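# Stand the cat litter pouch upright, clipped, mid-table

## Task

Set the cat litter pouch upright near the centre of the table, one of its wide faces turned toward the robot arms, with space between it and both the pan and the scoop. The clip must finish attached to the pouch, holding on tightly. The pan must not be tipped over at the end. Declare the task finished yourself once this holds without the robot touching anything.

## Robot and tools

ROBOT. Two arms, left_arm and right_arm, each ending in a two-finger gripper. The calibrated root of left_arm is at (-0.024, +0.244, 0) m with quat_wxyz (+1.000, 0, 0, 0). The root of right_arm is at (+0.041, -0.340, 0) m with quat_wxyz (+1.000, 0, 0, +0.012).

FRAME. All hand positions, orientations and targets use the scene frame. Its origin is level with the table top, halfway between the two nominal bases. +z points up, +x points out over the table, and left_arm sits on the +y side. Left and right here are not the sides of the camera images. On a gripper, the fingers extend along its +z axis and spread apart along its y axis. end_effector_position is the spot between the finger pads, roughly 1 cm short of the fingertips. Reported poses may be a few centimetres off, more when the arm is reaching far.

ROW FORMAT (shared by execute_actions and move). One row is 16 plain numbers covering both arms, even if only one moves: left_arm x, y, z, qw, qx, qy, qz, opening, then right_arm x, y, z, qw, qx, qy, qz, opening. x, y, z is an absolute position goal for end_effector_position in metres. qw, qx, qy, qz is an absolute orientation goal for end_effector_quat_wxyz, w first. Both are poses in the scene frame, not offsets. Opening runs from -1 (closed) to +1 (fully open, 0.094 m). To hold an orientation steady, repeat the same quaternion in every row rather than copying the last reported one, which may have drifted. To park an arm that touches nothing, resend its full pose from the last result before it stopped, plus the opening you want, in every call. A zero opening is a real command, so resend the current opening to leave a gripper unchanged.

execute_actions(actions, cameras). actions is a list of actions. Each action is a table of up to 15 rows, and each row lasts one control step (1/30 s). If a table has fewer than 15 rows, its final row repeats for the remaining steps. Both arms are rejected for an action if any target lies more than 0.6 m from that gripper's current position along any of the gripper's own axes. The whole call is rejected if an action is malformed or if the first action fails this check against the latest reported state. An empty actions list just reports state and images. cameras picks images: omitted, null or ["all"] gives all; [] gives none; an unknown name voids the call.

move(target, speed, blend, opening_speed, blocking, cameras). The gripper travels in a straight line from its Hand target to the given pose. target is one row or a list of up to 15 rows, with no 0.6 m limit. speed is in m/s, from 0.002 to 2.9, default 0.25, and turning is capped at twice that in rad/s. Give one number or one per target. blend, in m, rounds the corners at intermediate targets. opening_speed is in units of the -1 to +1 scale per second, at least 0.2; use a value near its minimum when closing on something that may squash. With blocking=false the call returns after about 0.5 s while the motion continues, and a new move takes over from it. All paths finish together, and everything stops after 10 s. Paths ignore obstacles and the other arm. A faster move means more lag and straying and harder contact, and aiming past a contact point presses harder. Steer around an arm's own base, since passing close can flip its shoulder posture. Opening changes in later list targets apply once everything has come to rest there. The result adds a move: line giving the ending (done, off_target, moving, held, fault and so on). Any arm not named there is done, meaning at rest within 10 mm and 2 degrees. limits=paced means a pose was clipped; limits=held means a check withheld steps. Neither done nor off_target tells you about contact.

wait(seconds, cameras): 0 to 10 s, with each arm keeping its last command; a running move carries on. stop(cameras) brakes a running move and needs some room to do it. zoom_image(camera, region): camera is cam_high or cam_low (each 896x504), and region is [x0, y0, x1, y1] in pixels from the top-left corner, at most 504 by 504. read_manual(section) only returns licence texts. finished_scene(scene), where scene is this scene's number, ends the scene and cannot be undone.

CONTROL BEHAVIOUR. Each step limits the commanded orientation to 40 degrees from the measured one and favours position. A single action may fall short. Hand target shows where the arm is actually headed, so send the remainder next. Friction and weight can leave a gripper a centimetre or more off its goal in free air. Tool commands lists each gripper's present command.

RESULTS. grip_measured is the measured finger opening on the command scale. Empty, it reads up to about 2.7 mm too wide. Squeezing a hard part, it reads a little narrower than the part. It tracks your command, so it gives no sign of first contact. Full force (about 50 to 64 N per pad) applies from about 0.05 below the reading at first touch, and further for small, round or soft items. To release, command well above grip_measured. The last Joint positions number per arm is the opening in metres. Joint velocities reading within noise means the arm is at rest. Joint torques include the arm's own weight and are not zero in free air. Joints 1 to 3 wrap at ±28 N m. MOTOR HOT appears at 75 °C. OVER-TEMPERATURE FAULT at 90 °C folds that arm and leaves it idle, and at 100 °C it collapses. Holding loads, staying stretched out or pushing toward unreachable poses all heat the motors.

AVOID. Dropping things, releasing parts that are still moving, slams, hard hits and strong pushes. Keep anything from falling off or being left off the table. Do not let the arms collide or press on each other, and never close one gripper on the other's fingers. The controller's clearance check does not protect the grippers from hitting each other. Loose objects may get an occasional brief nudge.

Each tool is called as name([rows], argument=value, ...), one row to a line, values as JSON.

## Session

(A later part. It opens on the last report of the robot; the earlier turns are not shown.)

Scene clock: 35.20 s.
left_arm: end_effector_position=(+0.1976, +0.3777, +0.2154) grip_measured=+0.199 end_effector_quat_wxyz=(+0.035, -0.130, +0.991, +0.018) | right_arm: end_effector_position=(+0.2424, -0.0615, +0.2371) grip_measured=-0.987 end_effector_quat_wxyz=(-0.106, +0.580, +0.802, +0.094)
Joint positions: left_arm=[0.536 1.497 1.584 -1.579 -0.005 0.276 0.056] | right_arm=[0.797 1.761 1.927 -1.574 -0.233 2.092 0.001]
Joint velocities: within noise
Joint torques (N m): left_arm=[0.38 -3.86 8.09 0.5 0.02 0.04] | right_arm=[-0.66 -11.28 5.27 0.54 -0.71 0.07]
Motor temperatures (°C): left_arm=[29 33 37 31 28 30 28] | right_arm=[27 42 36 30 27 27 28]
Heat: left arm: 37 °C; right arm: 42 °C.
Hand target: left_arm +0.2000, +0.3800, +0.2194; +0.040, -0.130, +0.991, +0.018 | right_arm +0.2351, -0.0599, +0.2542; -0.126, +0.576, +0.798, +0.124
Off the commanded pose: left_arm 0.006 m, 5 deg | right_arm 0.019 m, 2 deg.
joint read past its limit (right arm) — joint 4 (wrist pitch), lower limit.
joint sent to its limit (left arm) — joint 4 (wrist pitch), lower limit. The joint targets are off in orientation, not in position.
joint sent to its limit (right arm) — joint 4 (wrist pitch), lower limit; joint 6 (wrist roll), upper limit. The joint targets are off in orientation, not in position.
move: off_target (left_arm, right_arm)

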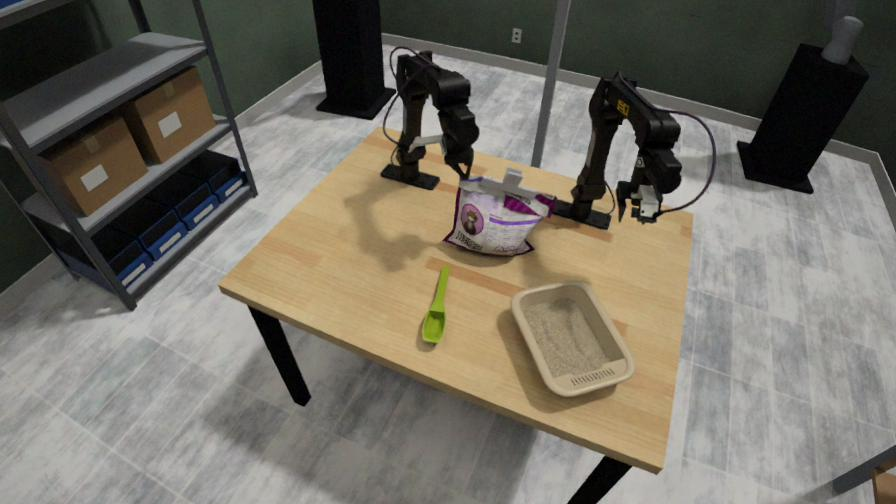

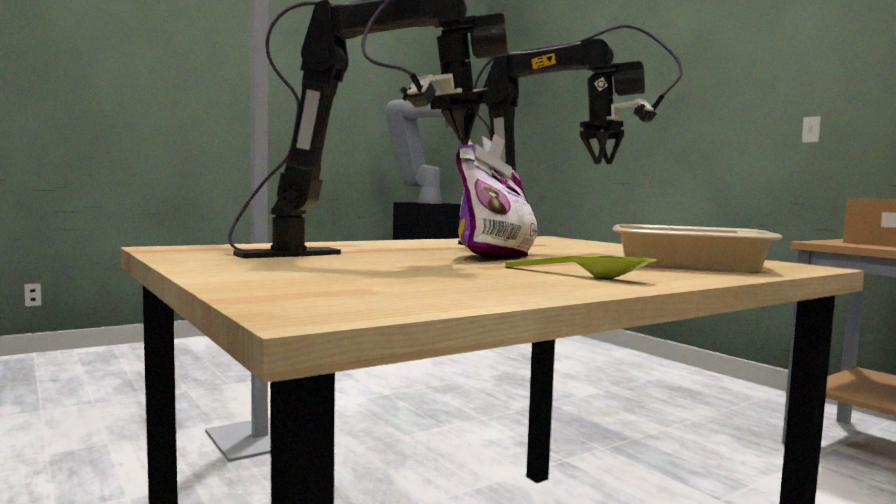

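move([
  [0.175, 0.20, 0.29, -0.0493, 0.7054, -0.7054, 0.0493, 0.4, 0.235, -0.06, 0.255, -0.1265, 0.5806, 0.799, 0.0919, -1],
  [0.175, 0.148, 0.28, -0.0493, 0.7054, -0.7054, 0.0493, 0.4, 0.235, -0.06, 0.255, -0.1265, 0.5806, 0.799, 0.0919, -1],
], speed=[0.5, 0.25])

zoom_image(camera="cam_high", region=[420, 110, 600, 270])

zoom_image(camera="cam_low", region=[380, 60, 640, 290])

Scene clock: 39.00 s.
left_arm: end_effector_position=(+0.1752, +0.1460, +0.2726) grip_measured=+0.399 end_effector_quat_wxyz=(-0.072, +0.694, -0.699, +0.156) | right_arm: end_effector_position=(+0.2424, -0.0612, +0.2372) grip_measured=-0.987 end_effector_quat_wxyz=(-0.106, +0.580, +0.802, +0.094)
Joint positions: left_arm=[-0.501 1.218 1.567 -1.577 -0.048 -2.055 0.066] | right_arm=[0.797 1.761 1.927 -1.573 -0.234 2.092 0.001]
Joint velocities: within noise
Joint torques (N m): left_arm=[-0.34 -2.21 7.43 1 -0.27 -0.01] | right_arm=[-0.69 -11.21 5.31 0.57 -0.72 0.06]
Motor temperatures (°C): left_arm=[29 32 37 31 28 30 28] | right_arm=[27 42 36 30 27 27 28]
Heat: left arm: 37 °C; right arm: 42 °C.
Hand target: left_arm +0.1752, +0.1479, +0.2793; -0.081, +0.693, -0.698, +0.163 | right_arm +0.2351, -0.0599, +0.2542; -0.126, +0.576, +0.798, +0.124
Off the commanded pose: left_arm 0.008 m, 13 deg | right_arm 0.019 m, 2 deg.
joint read past its limit (right arm) — joint 4 (wrist pitch), lower limit.
joint sent to its limit (left arm) — joint 4 (wrist pitch), lower limit. The joint targets are off in orientation, not in position.
joint sent to its limit (right arm) — joint 4 (wrist pitch), lower limit; joint 6 (wrist roll), upper limit. The joint targets are off in orientation, not in position.
move: off_target (left_arm, right_arm)

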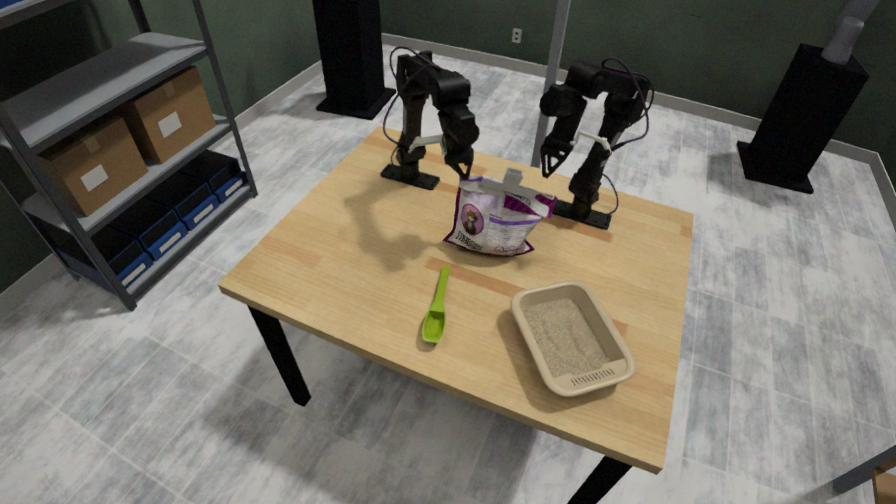

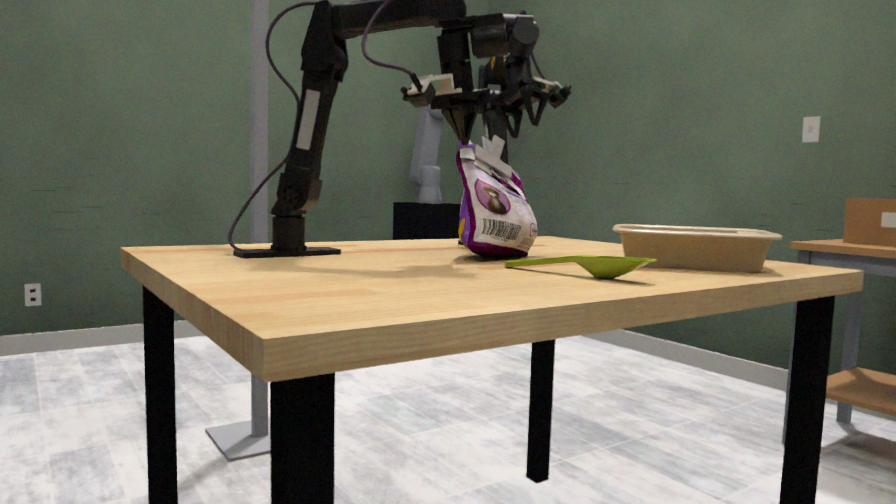

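Scaled by 2.800.

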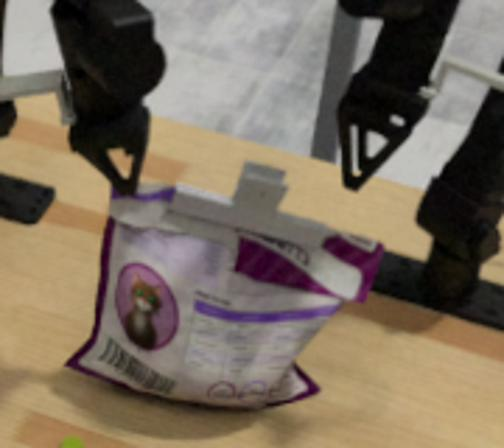

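Scaled by 1.938.

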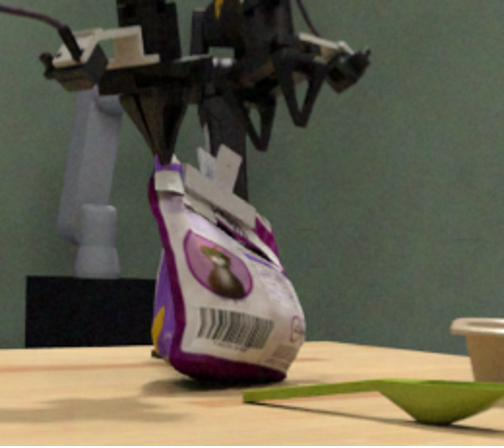

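move([
  [0.175, 0.148, 0.195, -0.0493, 0.7054, -0.7054, 0.0493, 0.4, 0.235, -0.06, 0.255, -0.1265, 0.5806, 0.799, 0.0919, -1],
  [0.175, 0.148, 0.195, -0.0493, 0.7054, -0.7054, 0.0493, -1, 0.235, -0.06, 0.255, -0.1265, 0.5806, 0.799, 0.0919, -1],
], speed=0.15, opening_speed=2)

zoom_image(camera="cam_high", region=[420, 110, 600, 270])

zoom_image(camera="cam_low", region=[380, 60, 640, 290])

Scene clock: 41.77 s.
left_arm: end_effector_position=(+0.1751, +0.1463, +0.1975) grip_measured=-0.995 end_effector_quat_wxyz=(-0.043, +0.706, -0.704, +0.055) | right_arm: end_effector_position=(+0.2425, -0.0612, +0.2372) grip_measured=-0.987 end_effector_quat_wxyz=(-0.106, +0.580, +0.802, +0.094)
Joint positions: left_arm=[-0.503 1.292 1.338 -1.486 -0.052 -2.073 0] | right_arm=[0.797 1.761 1.927 -1.573 -0.234 2.092 0.001]
Joint velocities: within noise
Joint torques (N m): left_arm=[-0.47 -2.61 5.44 0.69 -0.26 -0.01] | right_arm=[-0.51 -11.17 5.3 0.55 -0.74 0.06]
Motor temperatures (°C): left_arm=[29 32 37 31 28 30 28] | right_arm=[27 42 35 29 27 27 28]
Heat: left arm: 37 °C; right arm: 42 °C.
Hand target: left_arm +0.1751, +0.1480, +0.1950; -0.049, +0.705, -0.705, +0.049 | right_arm +0.2352, -0.0599, +0.2542; -0.126, +0.576, +0.798, +0.124
Off the commanded pose: left_arm 0.003 m, 1 deg | right_arm 0.019 m, 2 deg.
joint read past its limit (right arm) — joint 4 (wrist pitch), lower limit.
joint sent to its limit (right arm) — joint 4 (wrist pitch), lower limit; joint 6 (wrist roll), upper limit. The joint targets are off in orientation, not in position.
move: off_target (right_arm)

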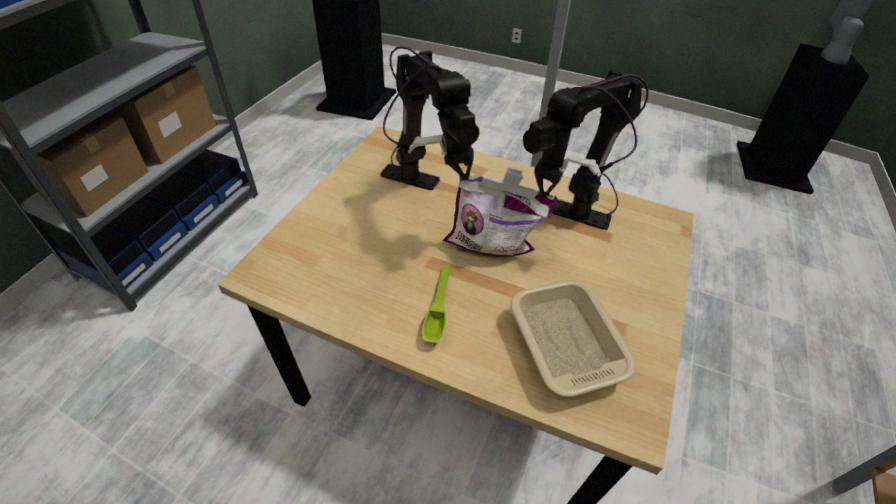

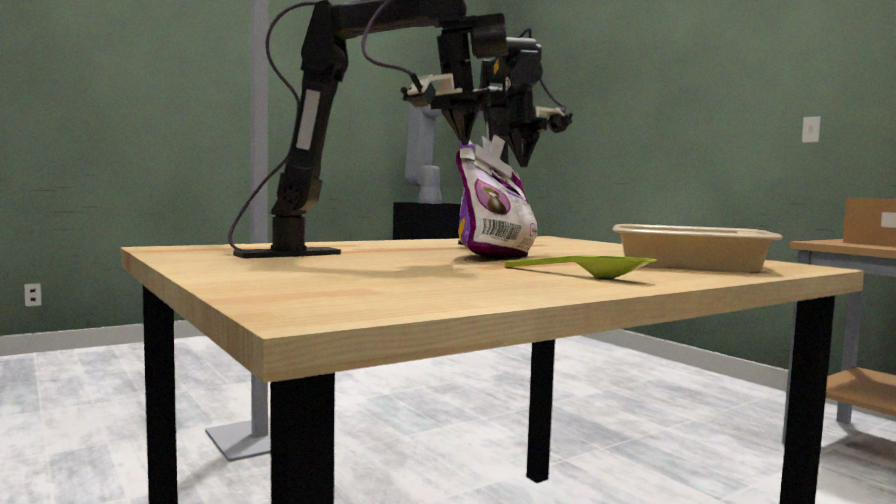

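Scaled by 2.800.

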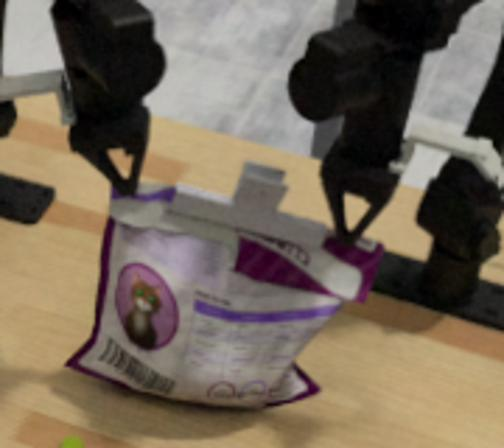

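Scaled by 1.938.

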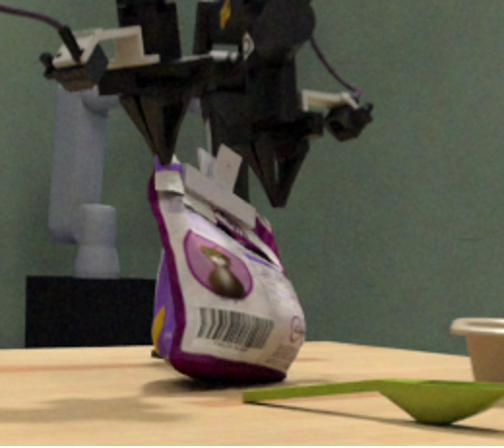

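move([
  [0.178, 0.150, 0.27, -0.0493, 0.7054, -0.7054, 0.0493, -1, 0.235, -0.06, 0.255, -0.1265, 0.5806, 0.799, 0.0919, -1],
  [0.198, 0.150, 0.272, -0.0493, 0.7054, -0.7054, 0.0493, 0.5, 0.235, -0.06, 0.255, -0.1265, 0.5806, 0.799, 0.0919, -1],
  [0.198, 0.152, 0.198, -0.0493, 0.7054, -0.7054, 0.0493, 0.5, 0.235, -0.06, 0.255, -0.1265, 0.5806, 0.799, 0.0919, -1],
  [0.198, 0.152, 0.198, -0.0493, 0.7054, -0.7054, 0.0493, -1, 0.235, -0.06, 0.255, -0.1265, 0.5806, 0.799, 0.0919, -1],
], speed=0.25)

zoom_image(camera="cam_high", region=[420, 110, 600, 270])

zoom_image(camera="cam_low", region=[380, 60, 640, 290])

Scene clock: 45.60 s.
left_arm: end_effector_position=(+0.1974, +0.1493, +0.1993) grip_measured=-0.995 end_effector_quat_wxyz=(-0.046, +0.705, -0.706, +0.052) | right_arm: end_effector_position=(+0.2425, -0.0612, +0.2372) grip_measured=-0.987 end_effector_quat_wxyz=(-0.106, +0.580, +0.802, +0.094)
Joint positions: left_arm=[-0.447 1.366 1.4 -1.477 -0.052 -2.013 0] | right_arm=[0.797 1.761 1.927 -1.573 -0.234 2.092 0.001]
Joint velocities: within noise
Joint torques (N m): left_arm=[0.43 -3.59 5.75 0.7 -0.16 0.06] | right_arm=[-0.58 -11.49 5.42 0.53 -0.69 0.04]
Motor temperatures (°C): left_arm=[29 32 37 31 28 30 28] | right_arm=[27 43 35 29 27 27 28]
Heat: left arm: 37 °C; right arm: 43 °C.
Hand target: left_arm +0.1980, +0.1520, +0.1980; -0.049, +0.705, -0.705, +0.049 | right_arm +0.2351, -0.0599, +0.2541; -0.126, +0.576, +0.798, +0.124
Off the commanded pose: left_arm 0.003 m, 0 deg | right_arm 0.019 m, 2 deg.
joint read past its limit (right arm) — joint 4 (wrist pitch), lower limit.
joint sent to its limit (right arm) — joint 4 (wrist pitch), lower limit; joint 6 (wrist roll), upper limit. The joint targets are off in orientation, not in position.
move: off_target (right_arm); target 2's new opening was sent with left_arm's hand 0.006 m and 10 deg from that target

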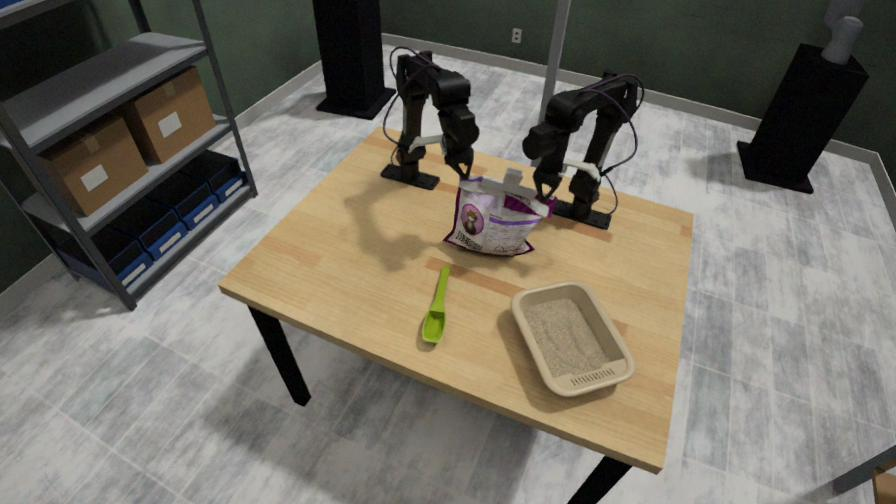

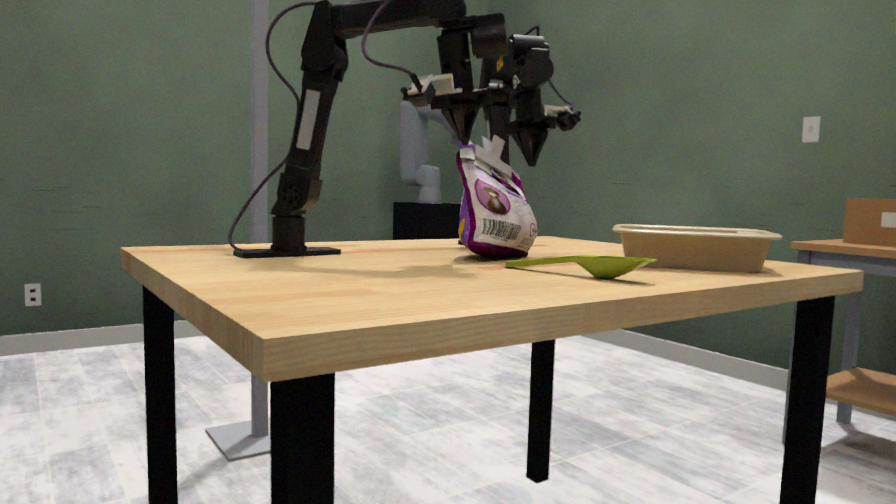

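Scaled by 2.800.

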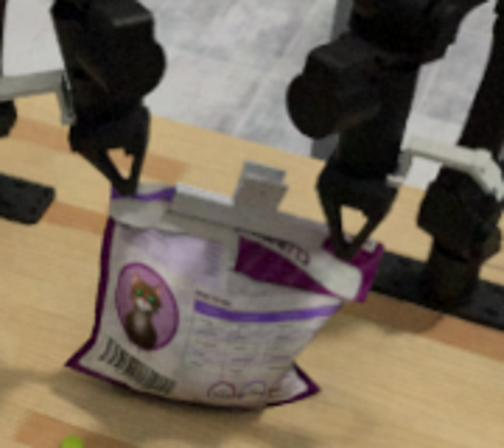

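Scaled by 1.938.

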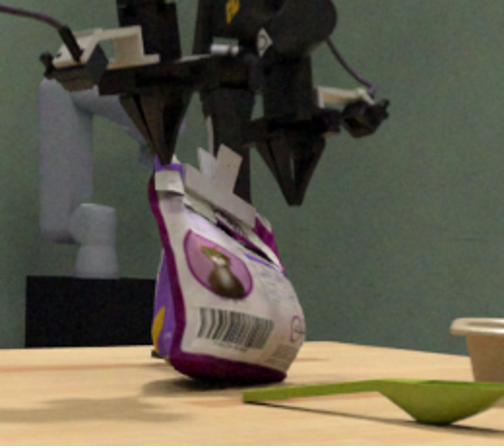

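move([
  [0.19, 0.20, 0.27, -0.0493, 0.7054, -0.7054, 0.0493, -1, 0.235, -0.065, 0.285, -0.1265, 0.5806, 0.799, 0.0919, -1],
  [0.19, 0.32, 0.27, -0.0493, 0.7054, -0.7054, 0.0493, -1, 0.185, -0.08, 0.28, -0.1265, 0.5806, 0.799, 0.0919, -1],
  [0.19, 0.34, 0.25, -0.0493, 0.7054, -0.7054, 0.0493, -1, 0.187, -0.09, 0.215, -0.1265, 0.5806, 0.799, 0.0919, -1],
], speed=[0.25, 0.25, 0.15])

zoom_image(camera="cam_high", region=[400, 110, 580, 270])

zoom_image(camera="cam_low", region=[380, 80, 620, 290])

Scene clock: 48.20 s.
left_arm: end_effector_position=(+0.1925, +0.3404, +0.2489) grip_measured=-0.995 end_effector_quat_wxyz=(-0.101, +0.704, -0.700, +0.067) | right_arm: end_effector_position=(+0.1828, -0.0978, +0.2121) grip_measured=-0.987 end_effector_quat_wxyz=(-0.132, +0.566, +0.812, +0.061)
Joint positions: left_arm=[0.46 1.322 1.558 -1.572 0.061 -1.125 0] | right_arm=[0.84 1.534 1.576 -1.515 -0.275 2.094 0.001]
Joint velocities: within noise
Joint torques (N m): left_arm=[0.28 -2.66 6.31 0.71 0.02 0.03] | right_arm=[-0.59 -6.75 4.68 0.86 -0.42 0.02]
Motor temperatures (°C): left_arm=[29 31 37 31 28 30 28] | right_arm=[27 43 35 29 27 27 28]
Heat: left arm: 37 °C; right arm: 43 °C.
Hand target: left_arm +0.1901, +0.3401, +0.2493; -0.096, +0.704, -0.701, +0.065 | right_arm +0.1873, -0.0906, +0.2154; -0.138, +0.564, +0.809, +0.089
Off the commanded pose: left_arm 0.003 m, 6 deg | right_arm 0.009 m, 4 deg.
joint sent to its limit (left arm) — joint 4 (wrist pitch), lower limit. The joint targets are off in orientation, not in position.
joint sent to its limit (right arm) — joint 6 (wrist roll), upper limit. The joint targets are off in orientation, not in position.
move: off_target (left_arm, right_arm)

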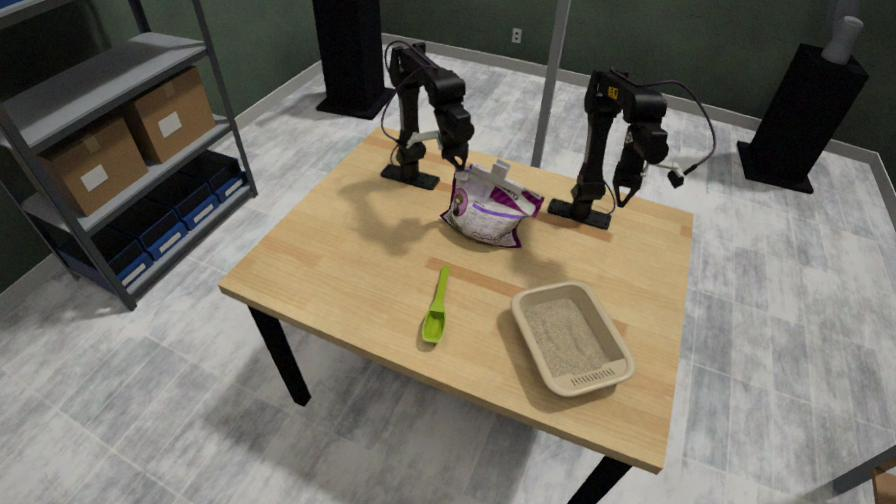

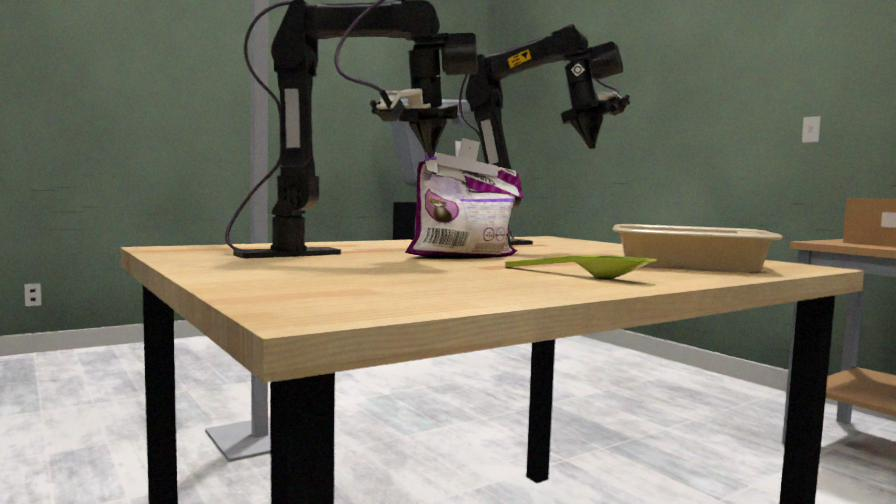

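Scaled by 2.800.

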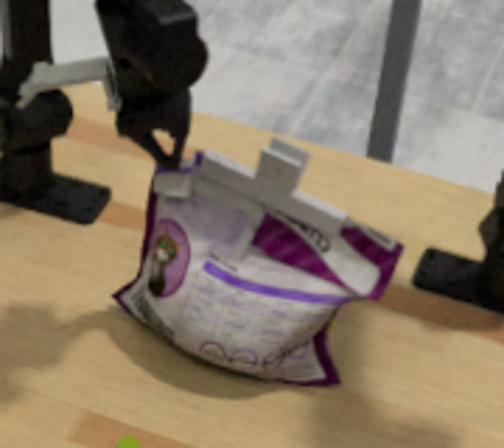

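Scaled by 2.100.

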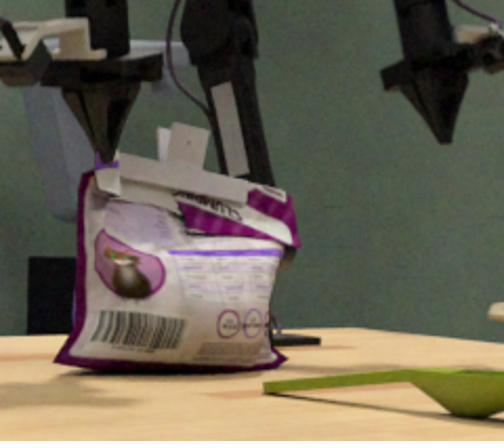

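move([
  [0.19, 0.36, 0.25, -0.0493, 0.7054, -0.7054, 0.0493, -1, 0.195, -0.09, 0.205, -0.1265, 0.5806, 0.799, 0.0919, -1],
  [0.19, 0.36, 0.25, -0.0493, 0.7054, -0.7054, 0.0493, -1, 0.195, -0.09, 0.205, -0.1265, 0.5806, 0.799, 0.0919, -0.5],
  [0.19, 0.36, 0.25, -0.0493, 0.7054, -0.7054, 0.0493, -1, 0.18, -0.12, 0.27, -0.1265, 0.5806, 0.799, 0.0919, -0.5],
], speed=[0.1, 0.2, 0.2], opening_speed=1.5)

zoom_image(camera="cam_high", region=[400, 110, 580, 270])

zoom_image(camera="cam_low", region=[380, 80, 620, 290])

Scene clock: 51.07 s.
left_arm: end_effector_position=(+0.1898, +0.3588, +0.2450) grip_measured=-0.995 end_effector_quat_wxyz=(-0.094, +0.705, -0.701, +0.060) | right_arm: end_effector_position=(+0.1805, -0.1169, +0.2679) grip_measured=-0.502 end_effector_quat_wxyz=(-0.124, +0.568, +0.798, +0.161)
Joint positions: left_arm=[0.54 1.356 1.571 -1.573 0.07 -1.044 0] | right_arm=[0.79 1.369 1.631 -1.539 -0.287 2.094 0.023]
Joint velocities: within noise
Joint torques (N m): left_arm=[0.44 -2.63 8.06 0.71 0.03 0.12] | right_arm=[-1.05 -3.38 6.58 0.44 -0.27 -0.04]
Motor temperatures (°C): left_arm=[29 31 37 31 28 30 28] | right_arm=[27 42 35 29 27 27 28]
Heat: left arm: 37 °C; right arm: 42 °C.
Hand target: left_arm +0.1901, +0.3600, +0.2494; -0.096, +0.704, -0.701, +0.061 | right_arm +0.1800, -0.1198, +0.2694; -0.126, +0.574, +0.794, +0.155
Off the commanded pose: left_arm 0.005 m, 5 deg | right_arm 0.004 m, 8 deg.
joint sent to its limit (left arm) — joint 4 (wrist pitch), lower limit. The joint targets are off in orientation, not in position.
joint sent to its limit (right arm) — joint 4 (wrist pitch), lower limit; joint 6 (wrist roll), upper limit. The joint targets are off in orientation, not in position.
move: off_target (left_arm, right_arm); target 2's new opening was sent with right_arm's hand 0.010 m and 4 deg from that target

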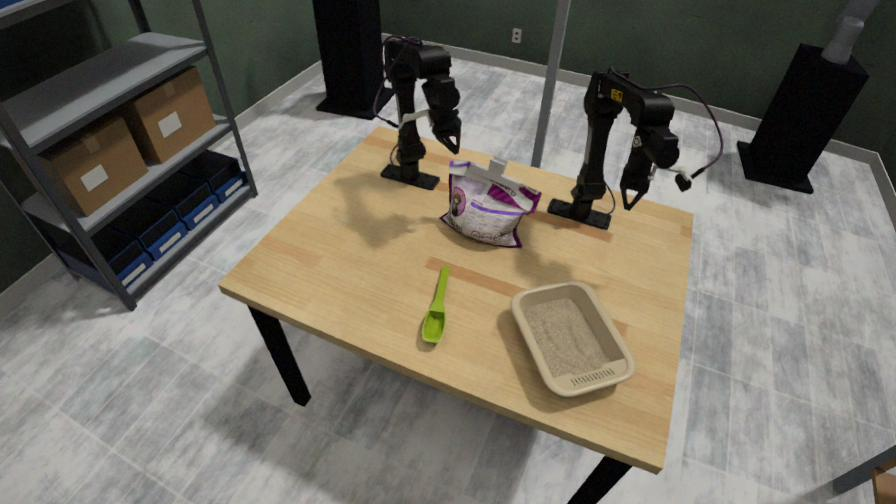

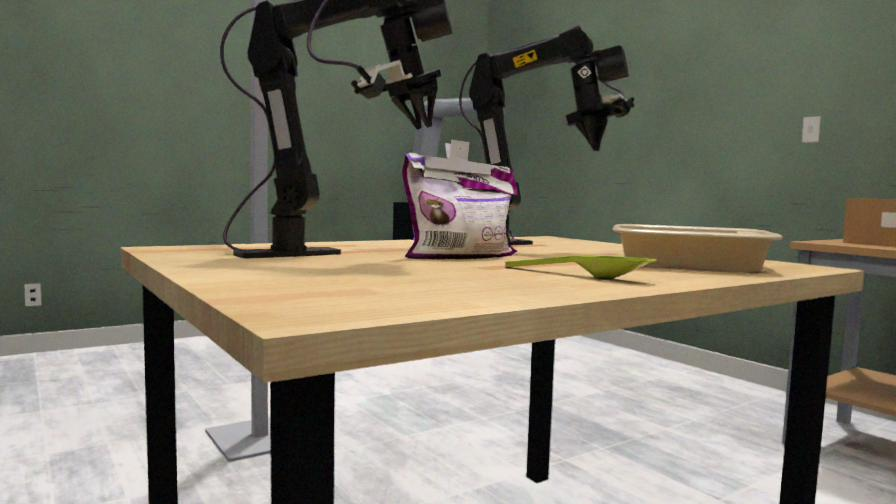

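Scaled by 2.800.

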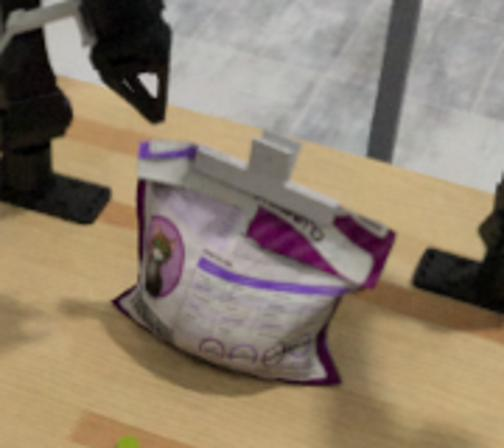

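Scaled by 2.100.

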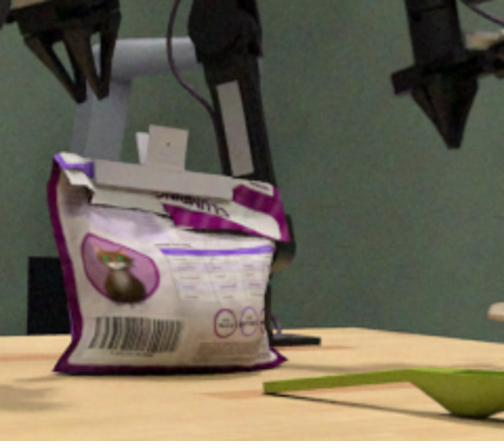

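finished_scene(scene=2)

The scene is finished: the task was done.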